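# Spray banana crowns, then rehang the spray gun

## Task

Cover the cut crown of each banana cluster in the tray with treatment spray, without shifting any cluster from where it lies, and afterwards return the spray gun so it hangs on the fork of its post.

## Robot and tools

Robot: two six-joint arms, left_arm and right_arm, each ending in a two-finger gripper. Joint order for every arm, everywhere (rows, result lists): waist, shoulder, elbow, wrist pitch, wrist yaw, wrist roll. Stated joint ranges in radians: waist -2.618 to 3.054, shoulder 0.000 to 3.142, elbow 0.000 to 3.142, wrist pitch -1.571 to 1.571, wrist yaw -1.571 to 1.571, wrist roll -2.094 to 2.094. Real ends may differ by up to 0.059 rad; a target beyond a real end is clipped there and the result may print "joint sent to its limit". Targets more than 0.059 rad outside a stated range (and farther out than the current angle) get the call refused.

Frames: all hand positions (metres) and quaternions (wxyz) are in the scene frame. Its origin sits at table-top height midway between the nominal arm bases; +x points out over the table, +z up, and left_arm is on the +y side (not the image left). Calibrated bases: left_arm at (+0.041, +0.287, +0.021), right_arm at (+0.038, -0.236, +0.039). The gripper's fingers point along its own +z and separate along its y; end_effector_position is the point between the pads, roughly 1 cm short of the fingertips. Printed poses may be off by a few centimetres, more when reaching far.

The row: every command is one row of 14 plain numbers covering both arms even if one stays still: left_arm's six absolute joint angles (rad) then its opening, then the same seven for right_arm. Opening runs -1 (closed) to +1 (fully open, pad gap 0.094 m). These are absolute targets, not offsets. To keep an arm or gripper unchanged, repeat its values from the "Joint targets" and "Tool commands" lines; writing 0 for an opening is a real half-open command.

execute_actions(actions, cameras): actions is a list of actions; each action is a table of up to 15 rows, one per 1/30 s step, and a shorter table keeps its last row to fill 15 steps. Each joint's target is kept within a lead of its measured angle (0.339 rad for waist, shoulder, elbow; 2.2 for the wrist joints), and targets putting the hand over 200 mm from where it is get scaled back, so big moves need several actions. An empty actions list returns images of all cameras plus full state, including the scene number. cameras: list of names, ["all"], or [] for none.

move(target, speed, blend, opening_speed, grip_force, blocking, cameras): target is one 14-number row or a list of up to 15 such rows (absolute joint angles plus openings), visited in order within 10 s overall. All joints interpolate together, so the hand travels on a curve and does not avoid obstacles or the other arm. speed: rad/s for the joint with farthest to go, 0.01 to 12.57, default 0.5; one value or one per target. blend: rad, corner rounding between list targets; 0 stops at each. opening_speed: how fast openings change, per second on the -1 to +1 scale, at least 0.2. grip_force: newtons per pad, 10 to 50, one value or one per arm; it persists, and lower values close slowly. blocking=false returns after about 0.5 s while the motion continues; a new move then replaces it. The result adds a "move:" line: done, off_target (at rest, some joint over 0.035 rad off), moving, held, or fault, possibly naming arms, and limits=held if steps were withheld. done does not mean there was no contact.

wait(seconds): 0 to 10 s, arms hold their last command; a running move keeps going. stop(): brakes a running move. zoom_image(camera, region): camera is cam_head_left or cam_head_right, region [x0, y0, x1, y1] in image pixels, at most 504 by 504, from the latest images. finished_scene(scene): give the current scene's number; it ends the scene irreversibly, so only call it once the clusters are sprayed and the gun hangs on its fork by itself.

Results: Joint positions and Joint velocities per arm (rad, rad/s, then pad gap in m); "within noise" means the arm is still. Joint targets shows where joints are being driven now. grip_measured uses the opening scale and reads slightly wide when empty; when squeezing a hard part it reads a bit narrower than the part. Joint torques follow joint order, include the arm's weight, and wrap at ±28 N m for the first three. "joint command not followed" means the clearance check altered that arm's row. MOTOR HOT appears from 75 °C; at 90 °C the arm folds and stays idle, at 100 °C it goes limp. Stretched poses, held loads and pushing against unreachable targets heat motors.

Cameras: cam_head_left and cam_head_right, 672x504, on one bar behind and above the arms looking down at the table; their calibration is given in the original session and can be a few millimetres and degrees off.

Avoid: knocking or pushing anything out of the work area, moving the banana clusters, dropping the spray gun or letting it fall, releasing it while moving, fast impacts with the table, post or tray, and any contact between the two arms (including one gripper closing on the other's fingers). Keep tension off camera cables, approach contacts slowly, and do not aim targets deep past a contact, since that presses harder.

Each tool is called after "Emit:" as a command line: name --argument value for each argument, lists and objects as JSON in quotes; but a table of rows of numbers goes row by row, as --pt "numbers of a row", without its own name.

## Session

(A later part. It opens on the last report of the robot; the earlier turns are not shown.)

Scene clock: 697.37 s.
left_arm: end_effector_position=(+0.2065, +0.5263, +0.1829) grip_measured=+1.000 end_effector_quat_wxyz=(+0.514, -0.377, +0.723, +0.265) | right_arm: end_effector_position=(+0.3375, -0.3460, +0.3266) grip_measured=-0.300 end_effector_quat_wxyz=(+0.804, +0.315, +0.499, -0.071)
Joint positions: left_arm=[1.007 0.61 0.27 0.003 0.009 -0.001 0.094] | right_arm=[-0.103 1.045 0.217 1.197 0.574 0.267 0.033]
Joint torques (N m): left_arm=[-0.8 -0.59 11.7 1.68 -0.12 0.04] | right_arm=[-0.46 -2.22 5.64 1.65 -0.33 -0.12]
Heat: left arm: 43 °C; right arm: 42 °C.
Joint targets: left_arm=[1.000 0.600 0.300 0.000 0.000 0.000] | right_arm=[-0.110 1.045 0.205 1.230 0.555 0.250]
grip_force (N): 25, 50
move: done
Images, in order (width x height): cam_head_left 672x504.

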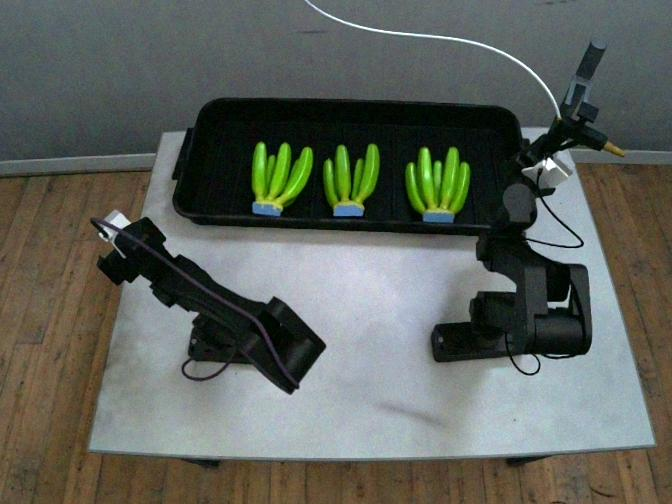

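Emit:
move --target '[1.0,0.6,0.3,0,0,0,1,0.025,1.045,0.205,1.23,0.69,0.24,-1]' --speed 0.25 --cameras '["cam_head_left"]'

Emit:
zoom_image --camera "cam_head_left" --region '[540, 65, 630, 155]'

Scene clock: 713.87 s.
left_arm: end_effector_position=(+0.2065, +0.5263, +0.1829) grip_measured=+1.000 end_effector_quat_wxyz=(+0.514, -0.377, +0.723, +0.265) | right_arm: end_effector_position=(+0.3379, -0.3275, +0.3227) grip_measured=-0.300 end_effector_quat_wxyz=(+0.798, +0.328, +0.503, -0.060)
Joint positions: left_arm=[1.007 0.61 0.27 0.003 0.009 -0.001 0.094] | right_arm=[0.017 1.045 0.217 1.2 0.692 0.259 0.033]
Joint torques (N m): left_arm=[-0.7 -0.58 11.63 1.69 -0.11 0.03] | right_arm=[0.57 -1.95 5.46 1.62 -0.16 -0.21]
Heat: left arm: 43 °C; right arm: 42 °C.
Joint targets: left_arm=[1.000 0.600 0.300 0.000 0.000 0.000] | right_arm=[0.025 1.045 0.205 1.230 0.690 0.240]
grip_force (N): 25, 50
move: done
Images, in order (width x height): cam_head_left 672x504.

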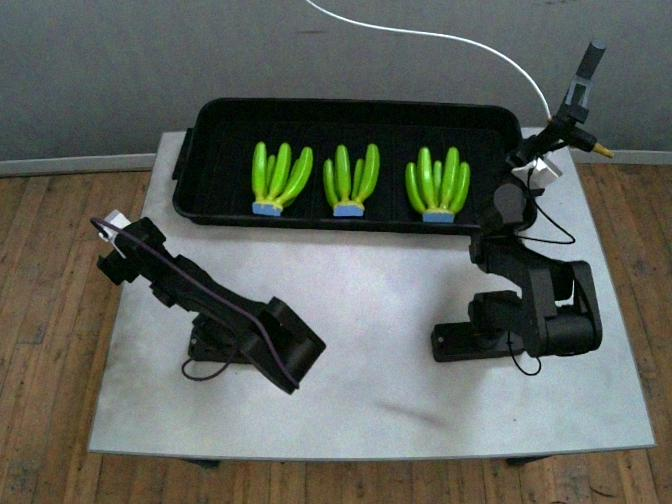

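Scaled by 5.600 from the camera's 672x504 image, which has a finer 960x720 frame.

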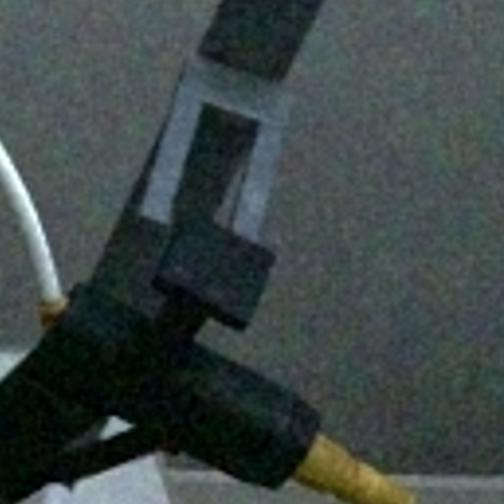

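Emit:
move --target '[1.0,0.6,0.3,0,0,0,1,-0.067,1.21,0.33,1.315,0.6,0.24,-1]' --speed 0.15 --cameras '["cam_head_left"]'

Emit:
zoom_image --camera "cam_head_left" --region '[540, 65, 630, 155]'

Scene clock: 733.60 s.
left_arm: end_effector_position=(+0.2065, +0.5263, +0.1829) grip_measured=+1.000 end_effector_quat_wxyz=(+0.514, -0.377, +0.723, +0.265) | right_arm: end_effector_position=(+0.3638, -0.3398, +0.3272) grip_measured=-0.300 end_effector_quat_wxyz=(+0.802, +0.319, +0.500, -0.070)
Joint positions: left_arm=[1.007 0.61 0.27 0.003 0.009 -0.001 0.094] | right_arm=[-0.059 1.207 0.297 1.283 0.62 0.258 0.033]
Joint torques (N m): left_arm=[-0.77 -0.55 11.62 1.68 -0.11 0.05] | right_arm=[-0.66 -3.02 9.01 1.63 -0.35 -0.17]
Motor temperatures (°C): left_arm=[27 27 40 43 26 26 26] | right_arm=[26 29 42 43 29 24 33]
Heat: left arm: 43 °C; right arm: 43 °C.
Joint targets: left_arm=[1.000 0.600 0.300 0.000 0.000 0.000] | right_arm=[-0.067 1.210 0.330 1.315 0.600 0.240]
grip_force (N): 25, 50
move: done
Images, in order (width x height): cam_head_left 672x504.

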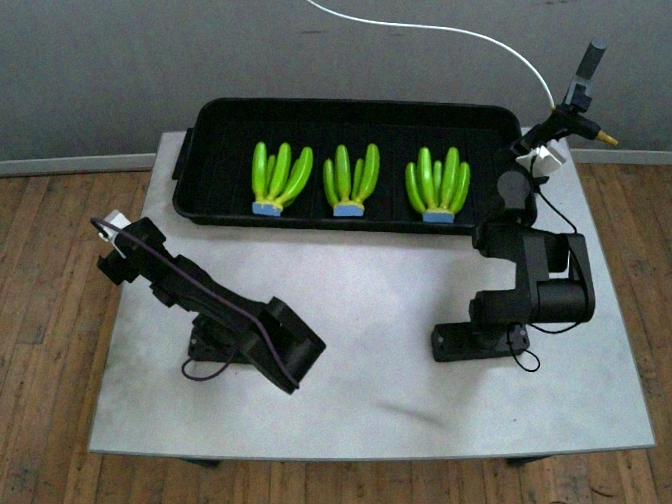

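Scaled by 5.600 from the camera's 672x504 image, which has a finer 960x720 frame.

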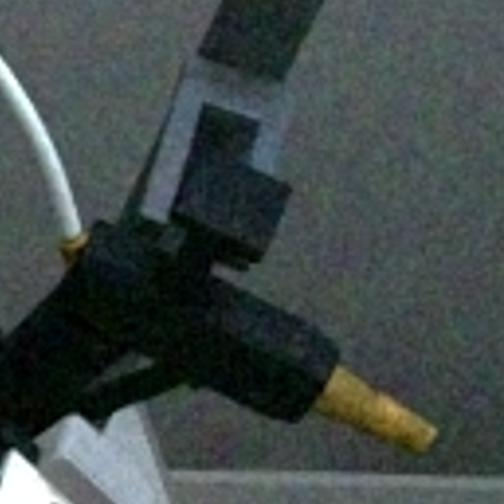

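Emit:
move --target '[1.0,0.6,0.3,0,0,0,1,-0.117,1.35,0.4,1.385,0.55,0.24,-1]' --speed 0.13 --cameras '["cam_head_left"]'

Emit:
zoom_image --camera "cam_head_left" --region '[540, 65, 630, 155]'

Scene clock: 747.77 s.
left_arm: end_effector_position=(+0.2065, +0.5263, +0.1829) grip_measured=+1.000 end_effector_quat_wxyz=(+0.514, -0.377, +0.723, +0.265) | right_arm: end_effector_position=(+0.3838, -0.3512, +0.3271) grip_measured=-0.410 end_effector_quat_wxyz=(+0.806, +0.316, +0.494, -0.078)
Joint positions: left_arm=[1.007 0.61 0.27 0.003 0.009 -0.001 0.094] | right_arm=[-0.109 1.343 0.36 1.365 0.58 0.256 0.028]
Joint torques (N m): left_arm=[-0.76 -0.65 11.64 1.67 -0.11 0.03] | right_arm=[-0.8 -3.62 9.22 1.52 -0.41 -0.15]
Heat: left arm: 43 °C; right arm: 44 °C.
Joint targets: left_arm=[1.000 0.600 0.300 0.000 0.000 0.000] | right_arm=[-0.117 1.350 0.400 1.385 0.550 0.240]
grip_force (N): 25, 50
move: off_target (right_arm); right_arm: the elbow is farthest, 0.040 rad from its target
Images, in order (width x height): cam_head_left 672x504.

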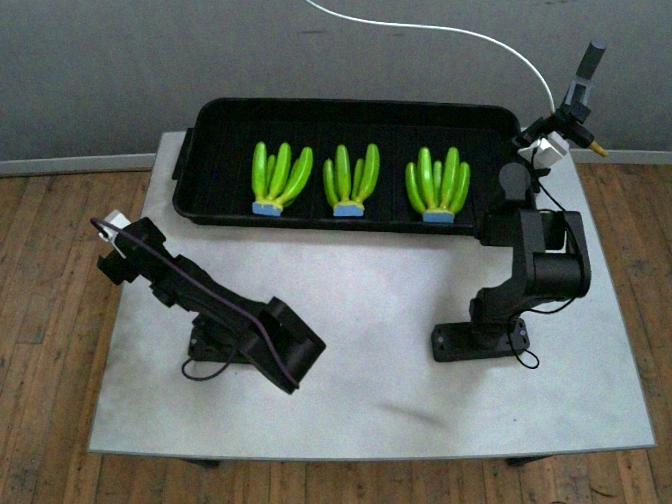

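Scaled by 5.600 from the camera's 672x504 image, which has a finer 960x720 frame.

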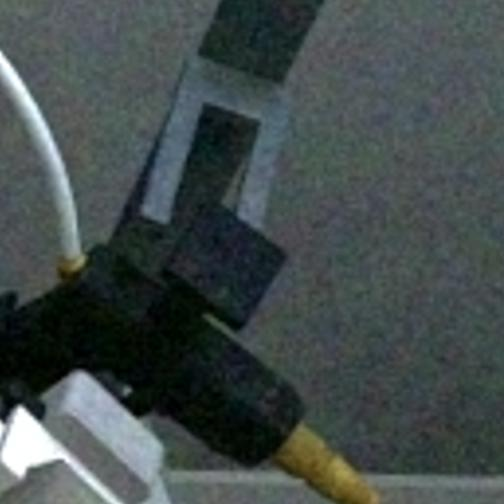

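Emit:
move --pt "1.0 0.6 0.3 0 0 0 1 -0.059 1.18 0.3 1.3 0.62 0.24 -1" --pt "1.0 0.6 0.3 0 0 0 1 0.02 1.02 0.215 1.2 0.69 0.24 -1" --speed 0.2 --blend '[0.02,0]' --cameras '["cam_head_left"]'

Emit:
zoom_image --camera "cam_head_left" --region '[520, 75, 620, 175]'

Emit:
zoom_image --camera "cam_head_left" --region '[480, 75, 640, 235]'

Scene clock: 756.40 s.
left_arm: end_effector_position=(+0.2065, +0.5263, +0.1829) grip_measured=+1.000 end_effector_quat_wxyz=(+0.514, -0.377, +0.723, +0.265) | right_arm: end_effector_position=(+0.3375, -0.3294, +0.3269) grip_measured=-0.409 end_effector_quat_wxyz=(+0.799, +0.329, +0.499, -0.062)
Joint positions: left_arm=[1.007 0.61 0.27 0.003 0.009 -0.001 0.094] | right_arm=[0.011 1.038 0.228 1.191 0.692 0.256 0.028]
Joint torques (N m): left_arm=[-0.76 -0.65 11.62 1.67 -0.13 0.05] | right_arm=[0.75 -3.6 5.68 1.38 -0.19 -0.17]
Heat: left arm: 43 °C; right arm: 44 °C.
Joint targets: left_arm=[1.000 0.600 0.300 0.000 0.000 0.000] | right_arm=[0.020 1.020 0.215 1.200 0.690 0.240]
grip_force (N): 25, 50
move: done
Images, in order (width x height): cam_head_left 672x504.

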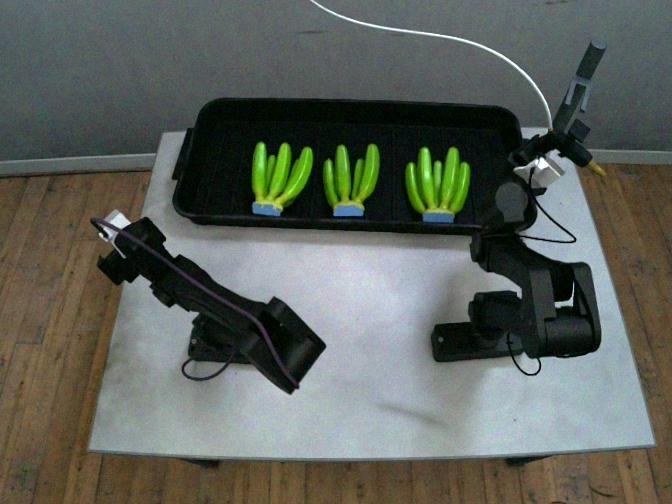

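Scaled by 5.040 from the camera's 672x504 image, which has a finer 960x720 frame.

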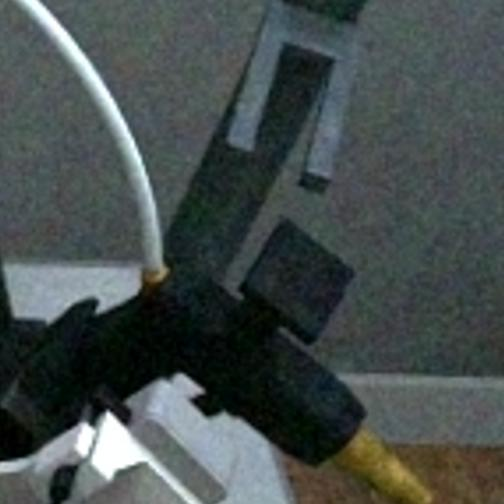

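Scaled by 3.150 from the camera's 672x504 image, which has a finer 960x720 frame.

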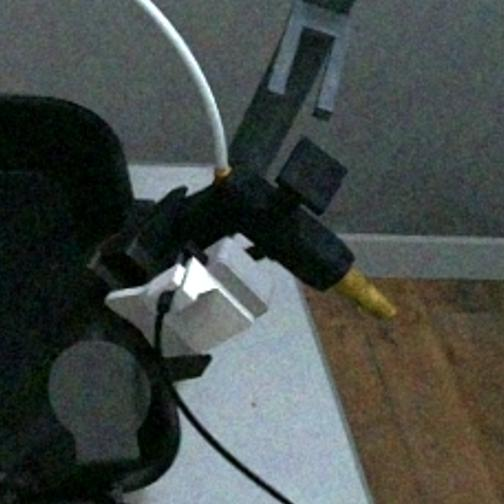

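Emit:
move --target '[1.0,0.6,0.3,0,0,0,1,0.02,0.905,0.215,0.935,0.69,0.24,-1]' --speed 0.2 --cameras '["cam_head_left","cam_head_right"]'

Emit:
zoom_image --camera "cam_head_left" --region '[540, 65, 630, 155]'

Emit:
zoom_image --camera "cam_head_right" --region '[510, 65, 640, 195]'

Scene clock: 809.47 s.
left_arm: end_effector_position=(+0.2065, +0.5263, +0.1829) grip_measured=+1.000 end_effector_quat_wxyz=(+0.514, -0.377, +0.723, +0.265) | right_arm: end_effector_position=(+0.3360, -0.3296, +0.3047) grip_measured=-0.409 end_effector_quat_wxyz=(+0.761, +0.320, +0.558, -0.090)
Joint positions: left_arm=[1.007 0.61 0.27 0.003 0.009 -0.001 0.094] | right_arm=[0.011 0.923 0.228 0.923 0.693 0.256 0.028]
Joint torques (N m): left_arm=[-0.73 -0.58 11.67 1.66 -0.12 0.02] | right_arm=[0.99 -3.3 6.11 1.48 -0.14 -0.17]
Heat: left arm: 43 °C; right arm: 44 °C.
Joint targets: left_arm=[1.000 0.600 0.300 0.000 0.000 0.000] | right_arm=[0.020 0.905 0.215 0.935 0.690 0.240]
grip_force (N): 25, 50
move: done

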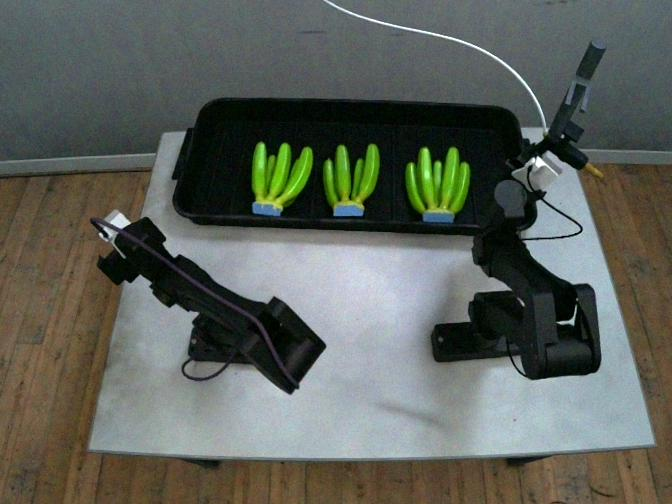

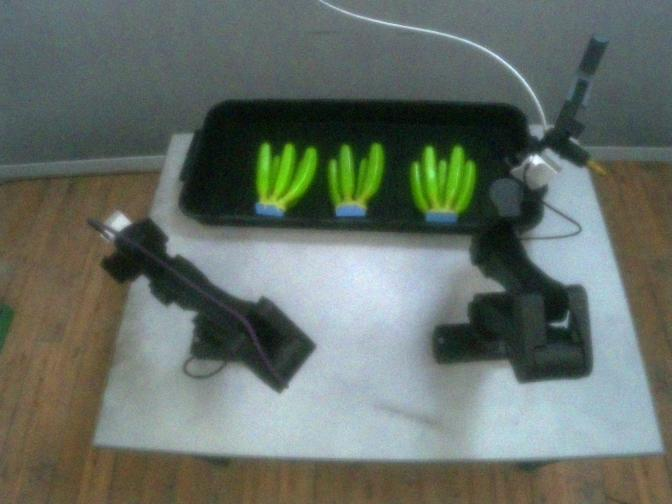

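Scaled by 5.600 from the camera's 672x504 image, which has a finer 960x720 frame.

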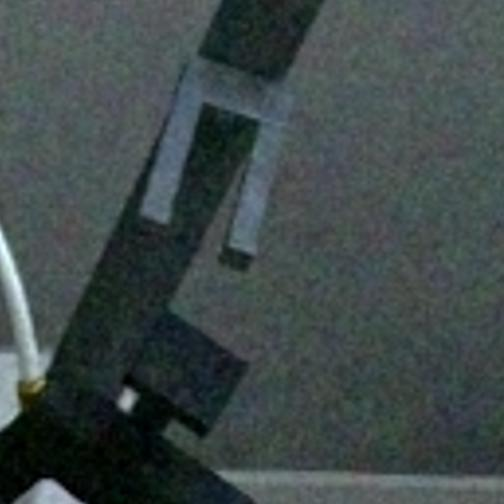

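Scaled by 3.877 from the camera's 672x504 image, which has a finer 960x720 frame.

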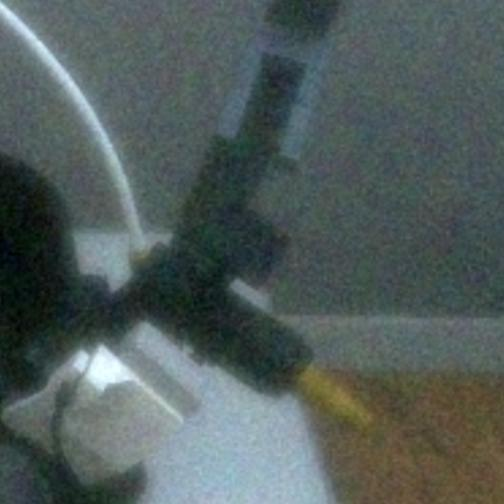

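Emit:
move --target '[1.0,0.6,0.3,0,0,0,1,-0.037,1.078,0.335,1.03,0.637,0.24,-1]' --speed 0.15 --cameras '["cam_head_left"]'

Emit:
zoom_image --camera "cam_head_left" --region '[540, 65, 630, 155]'

Scene clock: 862.33 s.
left_arm: end_effector_position=(+0.2065, +0.5263, +0.1829) grip_measured=+1.000 end_effector_quat_wxyz=(+0.514, -0.377, +0.723, +0.265) | right_arm: end_effector_position=(+0.3610, -0.3346, +0.3083) grip_measured=-0.409 end_effector_quat_wxyz=(+0.761, +0.315, +0.560, -0.093)
Joint positions: left_arm=[1.007 0.61 0.27 0.003 0.009 -0.001 0.094] | right_arm=[-0.029 1.077 0.3 0.998 0.651 0.256 0.028]
Joint torques (N m): left_arm=[-0.83 -0.65 11.67 1.64 -0.11 0.05] | right_arm=[-0.55 -2.3 9.77 1.79 -0.24 -0.2]
Heat: left arm: 43 °C; right arm: 44 °C.
Joint targets: left_arm=[1.000 0.600 0.300 0.000 0.000 0.000] | right_arm=[-0.037 1.078 0.335 1.030 0.637 0.240]
grip_force (N): 25, 50
move: done
Images, in order (width x height): cam_head_left 672x504.

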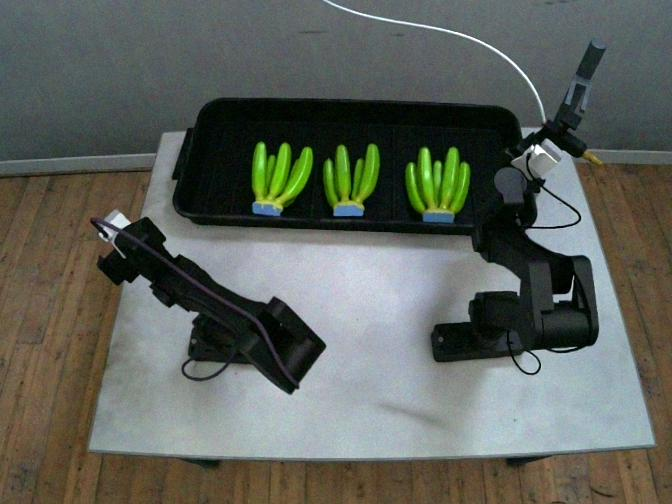

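Scaled by 5.600 from the camera's 672x504 image, which has a finer 960x720 frame.

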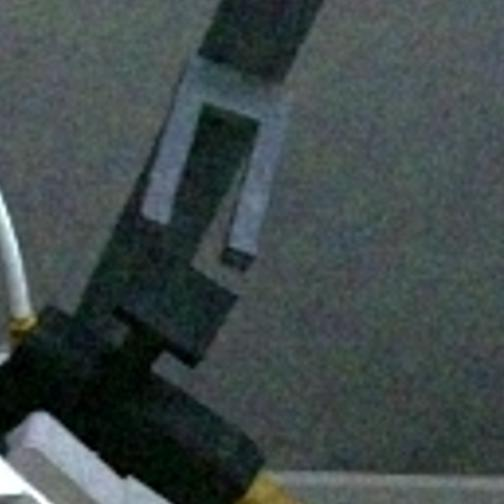

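Emit:
move --target '[1.0,0.6,0.3,0,0,0,1,-0.091,1.21,0.395,1.095,0.583,0.24,-1]' --speed 0.12 --cameras '["cam_head_left"]'

Emit:
zoom_image --camera "cam_head_left" --region '[540, 65, 630, 155]'

Scene clock: 881.47 s.
left_arm: end_effector_position=(+0.2065, +0.5263, +0.1829) grip_measured=+1.000 end_effector_quat_wxyz=(+0.514, -0.377, +0.723, +0.265) | right_arm: end_effector_position=(+0.3797, -0.3465, +0.3107) grip_measured=-0.409 end_effector_quat_wxyz=(+0.765, +0.316, +0.553, -0.099)
Joint positions: left_arm=[1.007 0.61 0.27 0.003 0.009 -0.001 0.094] | right_arm=[-0.082 1.203 0.356 1.08 0.611 0.256 0.028]
Joint torques (N m): left_arm=[-0.72 -0.57 11.66 1.65 -0.12 0.06] | right_arm=[-0.75 -2.91 9.95 1.57 -0.41 -0.14]
Heat: left arm: 43 °C; right arm: 44 °C.
Joint targets: left_arm=[1.000 0.600 0.300 0.000 0.000 0.000] | right_arm=[-0.091 1.210 0.395 1.095 0.583 0.240]
grip_force (N): 25, 50
move: off_target (right_arm); right_arm: the elbow is farthest, 0.039 rad from its target
Images, in order (width x height): cam_head_left 672x504.

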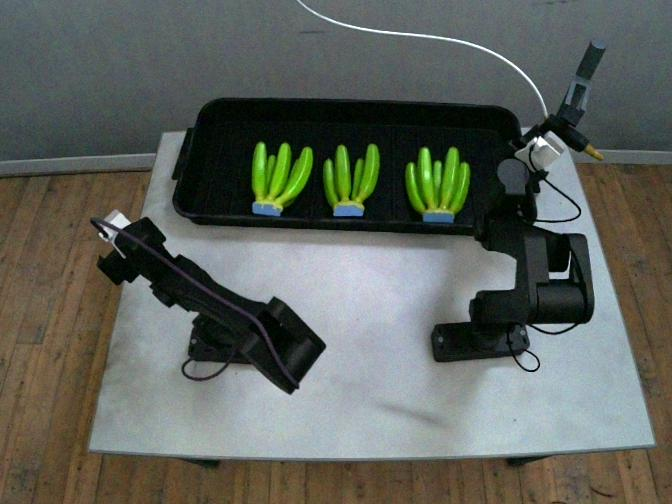

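Scaled by 5.600 from the camera's 672x504 image, which has a finer 960x720 frame.

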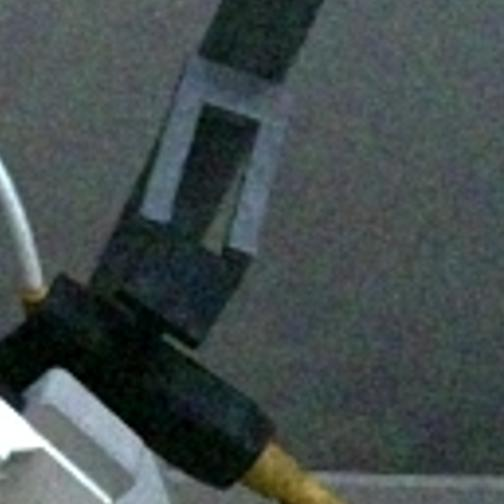

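Emit:
move --pt "1.0 0.6 0.3 0 0 0 1 0.0 1.0 0.28 0.98 0.66 0.24 -1" --pt "1.0 0.6 0.3 0 0 0 1 -0.187 0.74 0.315 0.55 0.29 0.24 -1" --speed 0.25 --blend '[0.03,0]' --cameras '["cam_head_left"]'

Emit:
zoom_image --camera "cam_head_left" --region '[520, 65, 640, 185]'

Scene clock: 915.57 s.
left_arm: end_effector_position=(+0.2065, +0.5263, +0.1829) grip_measured=+1.000 end_effector_quat_wxyz=(+0.514, -0.377, +0.723, +0.265) | right_arm: end_effector_position=(+0.3458, -0.3258, +0.2987) grip_measured=-0.409 end_effector_quat_wxyz=(+0.726, +0.234, +0.645, -0.054)
Joint positions: left_arm=[1.007 0.61 0.27 0.003 0.009 -0.001 0.094] | right_arm=[-0.179 0.759 0.295 0.526 0.3 0.255 0.028]
Joint torques (N m): left_arm=[-0.73 -0.64 11.62 1.67 -0.1 0.05] | right_arm=[-0.69 -2.78 9.2 1.85 -0.15 -0.13]
Heat: left arm: 43 °C; right arm: 45 °C.
Joint targets: left_arm=[1.000 0.600 0.300 0.000 0.000 0.000] | right_arm=[-0.187 0.740 0.315 0.550 0.290 0.240]
grip_force (N): 25, 50
move: done
Images, in order (width x height): cam_head_left 672x504.

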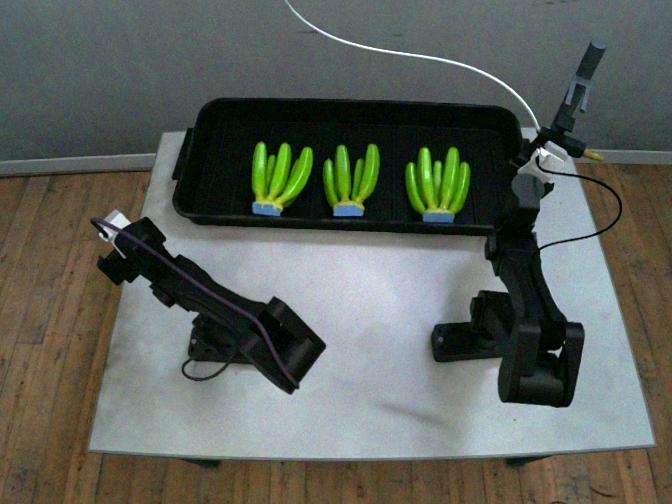

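Scaled by 4.200 from the camera's 672x504 image, which has a finer 960x720 frame.

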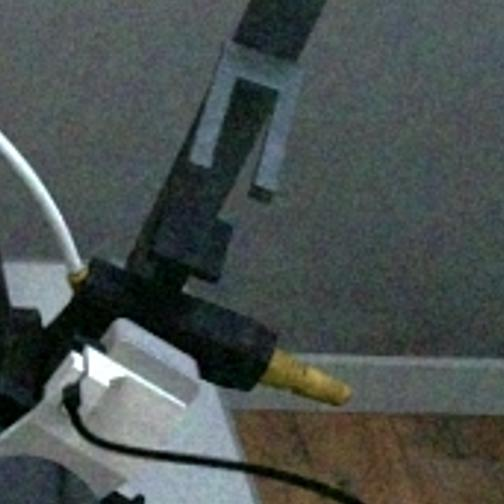

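Emit:
wait --seconds 0 --cameras '["all"]'

Emit:
zoom_image --camera "cam_head_left" --region '[545, 80, 605, 140]'

Emit:
zoom_image --camera "cam_head_right" --region '[545, 75, 605, 135]'

Scene clock: 942.10 s.
left_arm: end_effector_position=(+0.2065, +0.5263, +0.1829) grip_measured=+1.000 end_effector_quat_wxyz=(+0.514, -0.377, +0.723, +0.265) | right_arm: end_effector_position=(+0.3458, -0.3257, +0.2985) grip_measured=-0.409 end_effector_quat_wxyz=(+0.725, +0.233, +0.645, -0.054)
Joint positions: left_arm=[1.007 0.61 0.27 0.003 0.009 -0.001 0.094] | right_arm=[-0.179 0.759 0.295 0.525 0.299 0.254 0.028]
Joint torques (N m): left_arm=[-0.69 -0.61 11.64 1.66 -0.11 0.03] | right_arm=[-0.66 -2.44 9.24 1.84 -0.12 -0.16]
Motor temperatures (°C): left_arm=[27 27 41 43 26 26 26] | right_arm=[26 28 48 45 29 24 34]
Heat: left arm: 43 °C; right arm: 48 °C.
Joint targets: left_arm=[1.000 0.600 0.300 0.000 0.000 0.000] | right_arm=[-0.187 0.740 0.315 0.550 0.290 0.240]
Tool commands: left_gripper/opening=+1.0 right_gripper/opening=-1.0
grip_force (N): 25, 50

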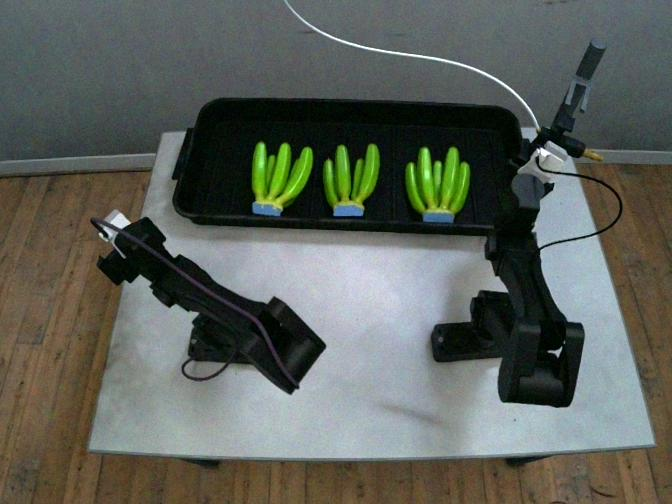

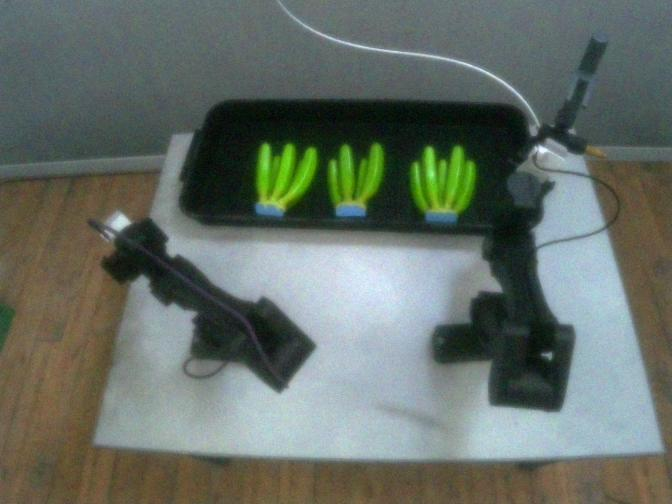

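Scaled by 8.400 from the camera's 672x504 image, which has a finer 960x720 frame.

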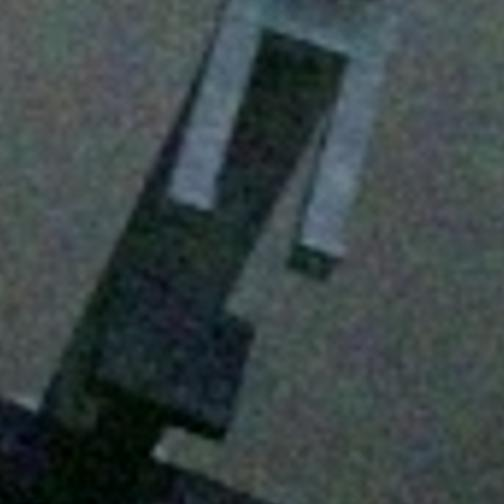

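Scaled by 8.400 from the camera's 672x504 image, which has a finer 960x720 frame.

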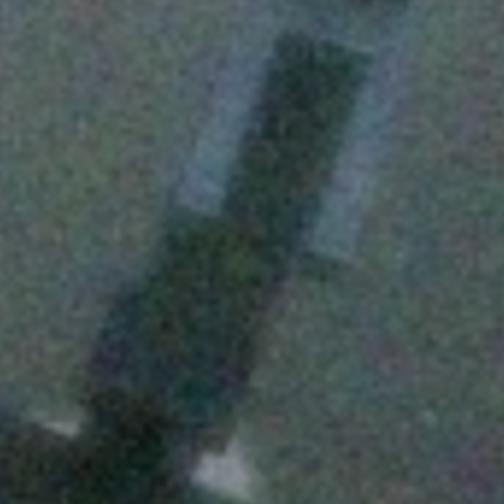

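Emit:
move --target '[1.0,0.6,0.3,0,0,0,1,-0.187,0.72,0.43,0.45,0.29,0.24,-1]' --speed 0.25 --cameras '["cam_head_left"]'

Emit:
zoom_image --camera "cam_head_left" --region '[540, 65, 630, 155]'

Scene clock: 967.10 s.
left_arm: end_effector_position=(+0.2065, +0.5263, +0.1829) grip_measured=+1.000 end_effector_quat_wxyz=(+0.514, -0.377, +0.723, +0.265) | right_arm: end_effector_position=(+0.3465, -0.3258, +0.3294) grip_measured=-0.409 end_effector_quat_wxyz=(+0.732, +0.233, +0.638, -0.053)
Joint positions: left_arm=[1.007 0.61 0.27 0.003 0.009 -0.001 0.094] | right_arm=[-0.179 0.737 0.394 0.424 0.299 0.254 0.028]
Joint torques (N m): left_arm=[-0.76 -0.61 11.6 1.65 -0.11 0.04] | right_arm=[-0.59 -2.33 10.59 1.91 -0.13 -0.09]
Heat: left arm: 43 °C; right arm: 49 °C.
Joint targets: left_arm=[1.000 0.600 0.300 0.000 0.000 0.000] | right_arm=[-0.187 0.720 0.430 0.450 0.290 0.240]
grip_force (N): 25, 50
move: off_target (right_arm); right_arm: the elbow is farthest, 0.036 rad from its target
Images, in order (width x height): cam_head_left 672x504.

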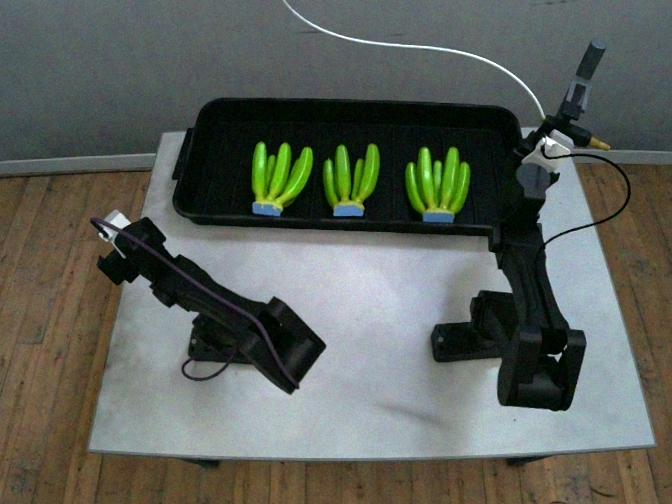

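Scaled by 5.600 from the camera's 672x504 image, which has a finer 960x720 frame.

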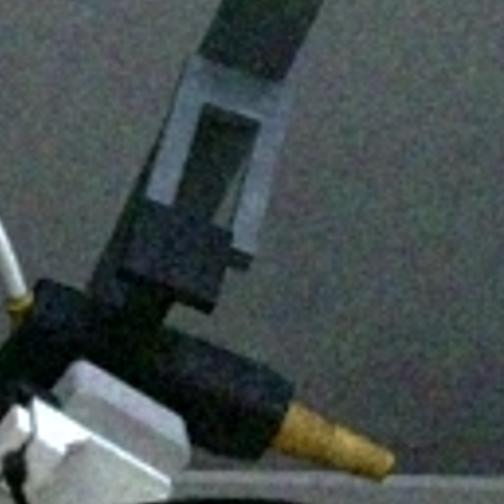

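Emit:
move --target '[1.0,0.6,0.3,0,0,0,1,-0.277,0.885,0.47,0.58,0.192,0.24,-1]' --speed 0.12 --cameras '["cam_head_left"]'

Emit:
zoom_image --camera "cam_head_left" --region '[540, 65, 630, 155]'

Scene clock: 979.63 s.
left_arm: end_effector_position=(+0.2065, +0.5263, +0.1829) grip_measured=+1.000 end_effector_quat_wxyz=(+0.514, -0.377, +0.723, +0.265) | right_arm: end_effector_position=(+0.3672, -0.3426, +0.3255) grip_measured=-0.409 end_effector_quat_wxyz=(+0.731, +0.229, +0.640, -0.055)
Joint positions: left_arm=[1.007 0.61 0.27 0.003 0.009 -0.001 0.094] | right_arm=[-0.266 0.883 0.421 0.539 0.21 0.253 0.028]
Joint torques (N m): left_arm=[-0.76 -0.62 11.66 1.66 -0.1 0.05] | right_arm=[-0.84 -1.31 11.49 2 -0.2 -0.13]
Heat: left arm: 43 °C; right arm: 49 °C.
Joint targets: left_arm=[1.000 0.600 0.300 0.000 0.000 0.000] | right_arm=[-0.277 0.885 0.470 0.580 0.192 0.240]
grip_force (N): 25, 50
move: off_target (right_arm); right_arm: the elbow is farthest, 0.049 rad from its target
Images, in order (width x height): cam_head_left 672x504.

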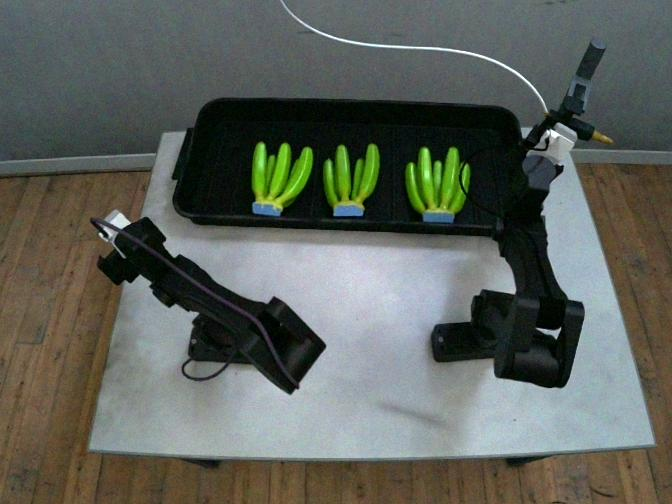

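Scaled by 5.600 from the camera's 672x504 image, which has a finer 960x720 frame.

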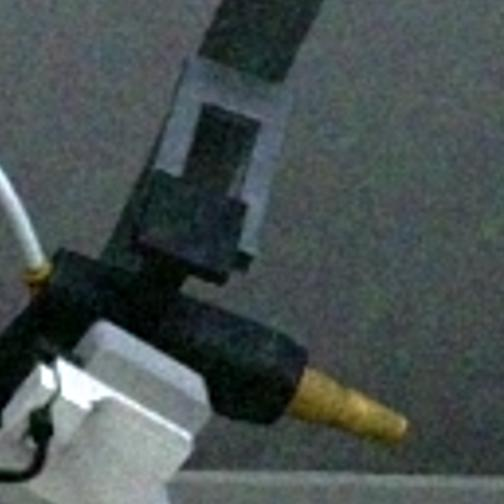

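Emit:
move --pt "1.0 0.6 0.3 0 0 0 1 -0.302 0.885 0.48 0.58 0.165 0.24 -1" --pt "1.0 0.6 0.3 0 0 0 1 -0.334 0.977 0.53 0.64 0.134 0.24 -1" --speed 0.12 --cameras '["cam_head_left"]'

Emit:
zoom_image --camera "cam_head_left" --region '[540, 65, 630, 155]'

Scene clock: 990.87 s.
left_arm: end_effector_position=(+0.2065, +0.5263, +0.1829) grip_measured=+1.000 end_effector_quat_wxyz=(+0.514, -0.377, +0.723, +0.265) | right_arm: end_effector_position=(+0.3827, -0.3571, +0.3355) grip_measured=-0.409 end_effector_quat_wxyz=(+0.735, +0.226, +0.637, -0.056)
Joint positions: left_arm=[1.007 0.61 0.27 0.003 0.009 -0.001 0.094] | right_arm=[-0.326 0.98 0.485 0.582 0.149 0.252 0.028]
Joint torques (N m): left_arm=[-0.77 -0.62 11.69 1.67 -0.11 0.04] | right_arm=[-0.79 -2.69 11.34 2.17 -0.24 -0.12]
Motor temperatures (°C): left_arm=[27 27 41 43 26 26 26] | right_arm=[26 27 49 51 29 24 34]
Heat: left arm: 43 °C; right arm: 51 °C.
Joint targets: left_arm=[1.000 0.600 0.300 0.000 0.000 0.000] | right_arm=[-0.334 0.977 0.530 0.640 0.134 0.240]
grip_force (N): 25, 50
move: off_target (right_arm); right_arm: the wrist pitch is farthest, 0.058 rad from its target
Images, in order (width x height): cam_head_left 672x504.

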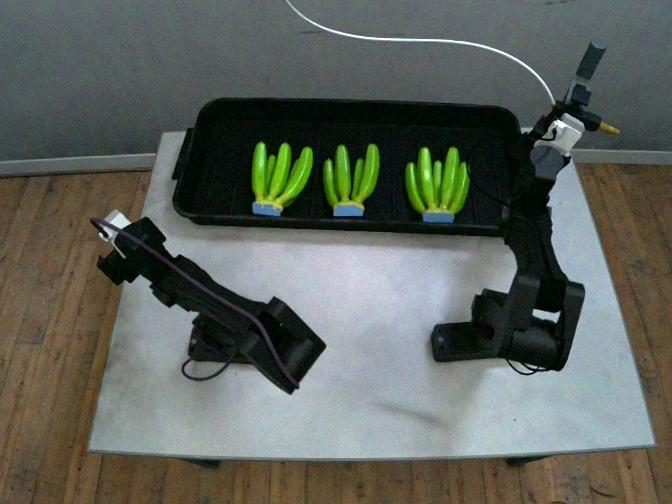

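Scaled by 5.600 from the camera's 672x504 image, which has a finer 960x720 frame.

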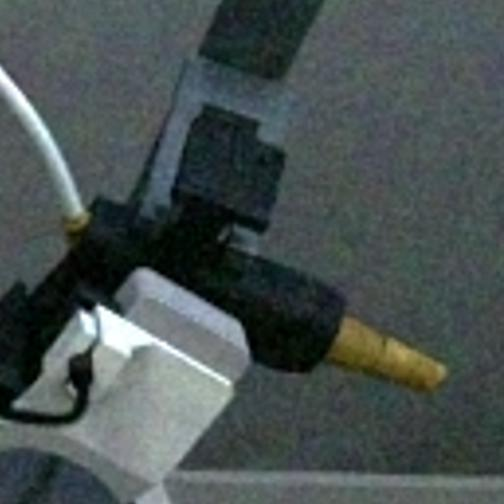

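Emit:
move --target '[1.0,0.6,0.3,0,0,0,1,-0.362,1.108,0.532,0.755,0.105,0.24,-1]' --speed 0.1 --cameras '["cam_head_left"]'

Emit:
zoom_image --camera "cam_head_left" --region '[540, 65, 630, 155]'

Scene clock: 1000.23 s.
left_arm: end_effector_position=(+0.2065, +0.5263, +0.1829) grip_measured=+1.000 end_effector_quat_wxyz=(+0.514, -0.377, +0.723, +0.265) | right_arm: end_effector_position=(+0.4000, -0.3675, +0.3253) grip_measured=-0.409 end_effector_quat_wxyz=(+0.738, +0.224, +0.634, -0.056)
Joint positions: left_arm=[1.007 0.61 0.27 0.003 0.009 -0.001 0.094] | right_arm=[-0.354 1.107 0.491 0.711 0.119 0.252 0.028]
Joint torques (N m): left_arm=[-0.77 -0.69 11.64 1.66 -0.1 0.04] | right_arm=[-0.68 -3.44 10.73 2.01 -0.18 -0.11]
Heat: left arm: 43 °C; right arm: 53 °C.
Joint targets: left_arm=[1.000 0.600 0.300 0.000 0.000 0.000] | right_arm=[-0.362 1.108 0.532 0.755 0.105 0.240]
grip_force (N): 25, 50
move: off_target (right_arm); right_arm: the wrist pitch is farthest, 0.044 rad from its target
Images, in order (width x height): cam_head_left 672x504.

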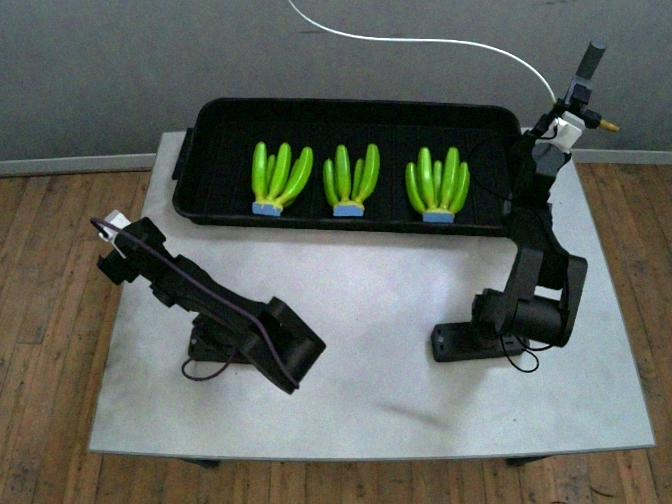

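Scaled by 5.600 from the camera's 672x504 image, which has a finer 960x720 frame.

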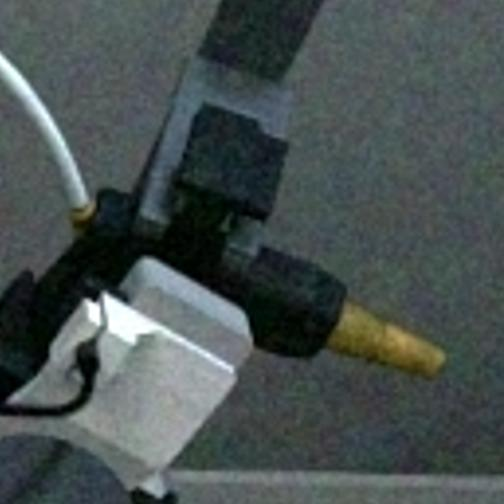

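Emit:
move --target '[1.0,0.6,0.3,0,0,0,1,-0.383,1.203,0.583,0.805,0.085,0.24,-1]' --speed 0.1 --cameras '["cam_head_left"]'

Emit:
zoom_image --camera "cam_head_left" --region '[540, 65, 630, 155]'

Scene clock: 1010.03 s.
left_arm: end_effector_position=(+0.2065, +0.5263, +0.1829) grip_measured=+1.000 end_effector_quat_wxyz=(+0.514, -0.377, +0.723, +0.265) | right_arm: end_effector_position=(+0.4148, -0.3767, +0.3286) grip_measured=-0.409 end_effector_quat_wxyz=(+0.743, +0.223, +0.629, -0.058)
Joint positions: left_arm=[1.007 0.61 0.27 0.003 0.009 -0.001 0.094] | right_arm=[-0.372 1.197 0.537 0.77 0.103 0.252 0.028]
Joint torques (N m): left_arm=[-0.69 -0.66 11.62 1.66 -0.11 0.06] | right_arm=[-0.88 -3.63 10.99 1.96 -0.25 -0.1]
Heat: left arm: 43 °C; right arm: 53 °C.
Joint targets: left_arm=[1.000 0.600 0.300 0.000 0.000 0.000] | right_arm=[-0.383 1.203 0.583 0.805 0.085 0.240]
grip_force (N): 25, 50
move: off_target (right_arm); right_arm: the elbow is farthest, 0.046 rad from its target
Images, in order (width x height): cam_head_left 672x504.

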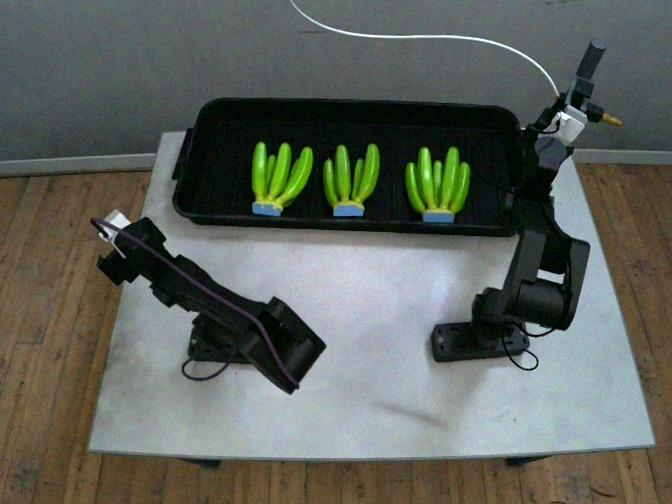

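Scaled by 5.600 from the camera's 672x504 image, which has a finer 960x720 frame.

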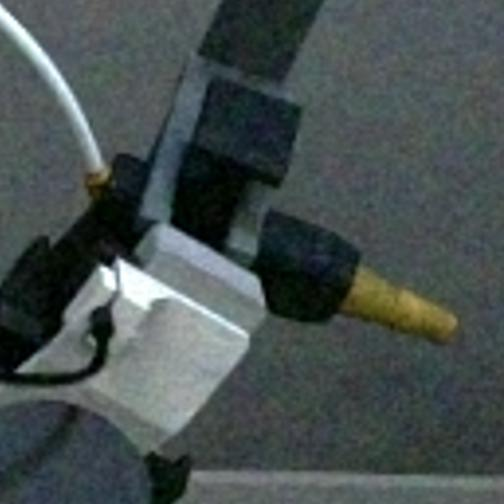

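Emit:
move --target '[1.0,0.6,0.3,0,0,0,1,-0.386,1.245,0.515,0.86,0.085,0.24,-1]' --speed 0.1 --cameras '["cam_head_left"]'

Emit:
zoom_image --camera "cam_head_left" --region '[540, 65, 630, 155]'

Scene clock: 1018.57 s.
left_arm: end_effector_position=(+0.2065, +0.5263, +0.1829) grip_measured=+1.000 end_effector_quat_wxyz=(+0.514, -0.377, +0.723, +0.265) | right_arm: end_effector_position=(+0.4171, -0.3798, +0.3310) grip_measured=-0.409 end_effector_quat_wxyz=(+0.755, +0.221, +0.615, -0.061)
Joint positions: left_arm=[1.007 0.61 0.27 0.003 0.009 -0.001 0.094] | right_arm=[-0.378 1.234 0.53 0.853 0.104 0.249 0.028]
Joint torques (N m): left_arm=[-0.77 -0.62 11.62 1.68 -0.12 0.04] | right_arm=[-0.46 -3.38 6 1.69 -0.24 -0.11]
Heat: left arm: 43 °C; right arm: 52 °C.
Joint targets: left_arm=[1.000 0.600 0.300 0.000 0.000 0.000] | right_arm=[-0.386 1.245 0.515 0.860 0.085 0.240]
grip_force (N): 25, 50
move: done
Images, in order (width x height): cam_head_left 672x504.

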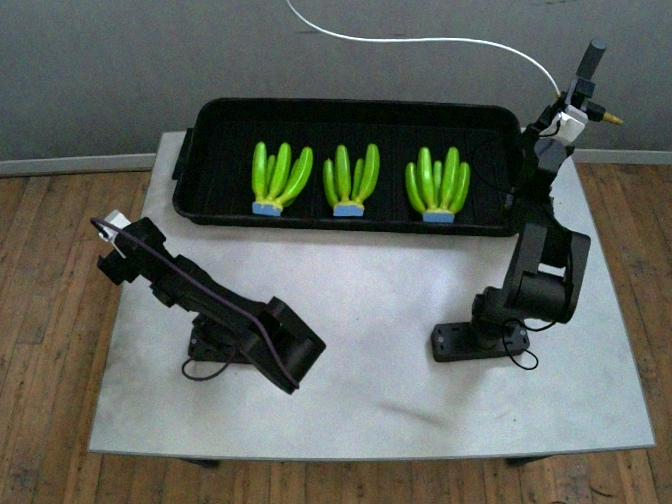

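Scaled by 5.600 from the camera's 672x504 image, which has a finer 960x720 frame.

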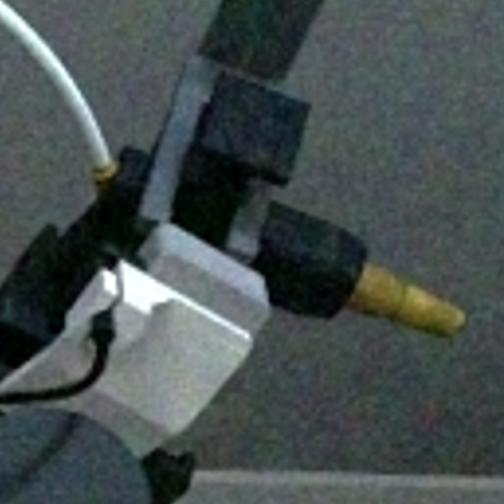

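Emit:
move --target '[1.0,0.6,0.3,0,0,0,1,-0.376,1.275,0.445,0.915,0.09,0.24,-1]' --speed 0.1 --cameras '["cam_head_left"]'

Emit:
zoom_image --camera "cam_head_left" --region '[540, 65, 630, 155]'

Scene clock: 1027.60 s.
left_arm: end_effector_position=(+0.2065, +0.5263, +0.1829) grip_measured=+1.000 end_effector_quat_wxyz=(+0.514, -0.377, +0.723, +0.265) | right_arm: end_effector_position=(+0.4144, -0.3779, +0.3126) grip_measured=-0.409 end_effector_quat_wxyz=(+0.752, +0.217, +0.619, -0.062)
Joint positions: left_arm=[1.007 0.61 0.27 0.003 0.009 -0.001 0.094] | right_arm=[-0.378 1.262 0.472 0.93 0.098 0.241 0.028]
Joint torques (N m): left_arm=[-0.77 -0.59 11.59 1.64 -0.1 0.04] | right_arm=[0.23 -3.49 4.82 1.47 -0.16 0.02]
Heat: left arm: 43 °C; right arm: 51 °C.
Joint targets: left_arm=[1.000 0.600 0.300 0.000 0.000 0.000] | right_arm=[-0.376 1.275 0.445 0.915 0.090 0.240]
grip_force (N): 25, 50
move: done
Images, in order (width x height): cam_head_left 672x504.

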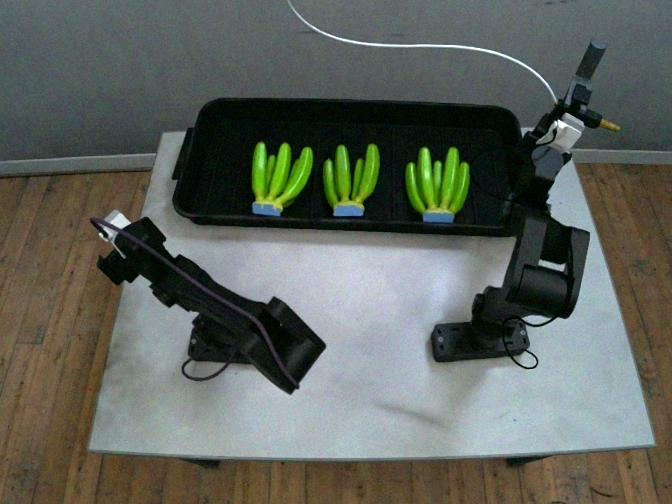

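Scaled by 5.600 from the camera's 672x504 image, which has a finer 960x720 frame.

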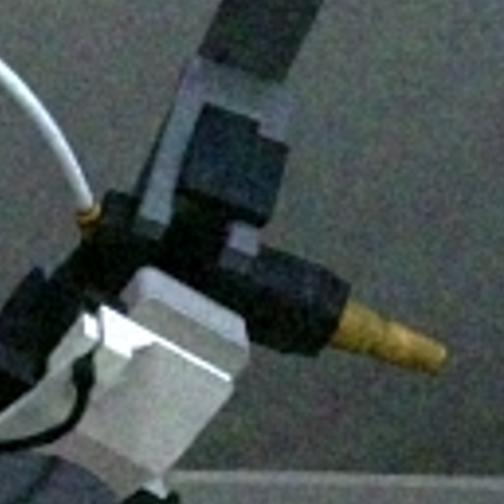

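Emit:
move --pt "1.0 0.6 0.3 0 0 0 1 -0.385 1.325 0.55 0.96 0.085 0.24 -1" --pt "1.0 0.6 0.3 0 0 0 1 -0.382 1.345 0.48 0.99 0.085 0.24 -1" --speed 0.1 --cameras '["cam_head_left"]'

Emit:
zoom_image --camera "cam_head_left" --region '[540, 65, 630, 155]'

Scene clock: 1038.40 s.
left_arm: end_effector_position=(+0.2065, +0.5263, +0.1829) grip_measured=+1.000 end_effector_quat_wxyz=(+0.514, -0.377, +0.723, +0.265) | right_arm: end_effector_position=(+0.4258, -0.3813, +0.3137) grip_measured=-0.409 end_effector_quat_wxyz=(+0.758, +0.214, +0.613, -0.062)
Joint positions: left_arm=[1.007 0.61 0.27 0.003 0.009 -0.001 0.094] | right_arm=[-0.378 1.333 0.503 0.989 0.096 0.24 0.028]
Joint torques (N m): left_arm=[-0.76 -0.62 11.59 1.64 -0.12 0.02] | right_arm=[-0.34 -3.79 4.75 1.62 -0.18 0.01]
Heat: left arm: 43 °C; right arm: 49 °C.
Joint targets: left_arm=[1.000 0.600 0.300 0.000 0.000 0.000] | right_arm=[-0.382 1.345 0.480 0.990 0.085 0.240]
grip_force (N): 25, 50
move: done
Images, in order (width x height): cam_head_left 672x504.

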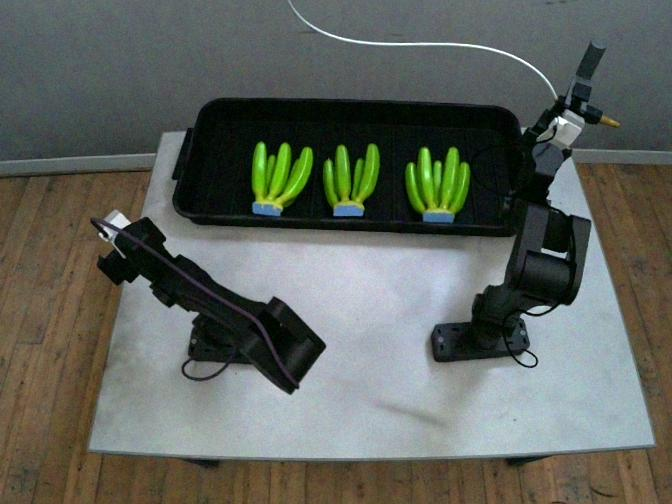

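Scaled by 5.600 from the camera's 672x504 image, which has a finer 960x720 frame.

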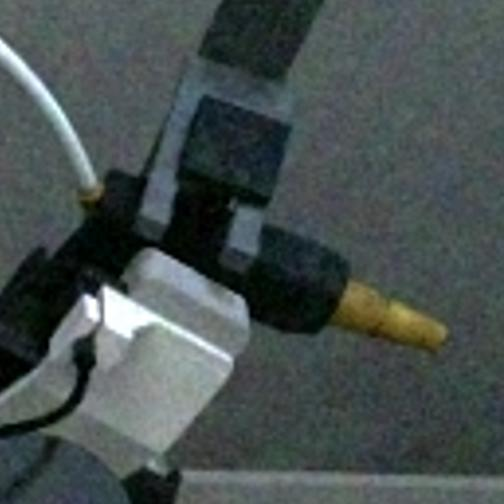

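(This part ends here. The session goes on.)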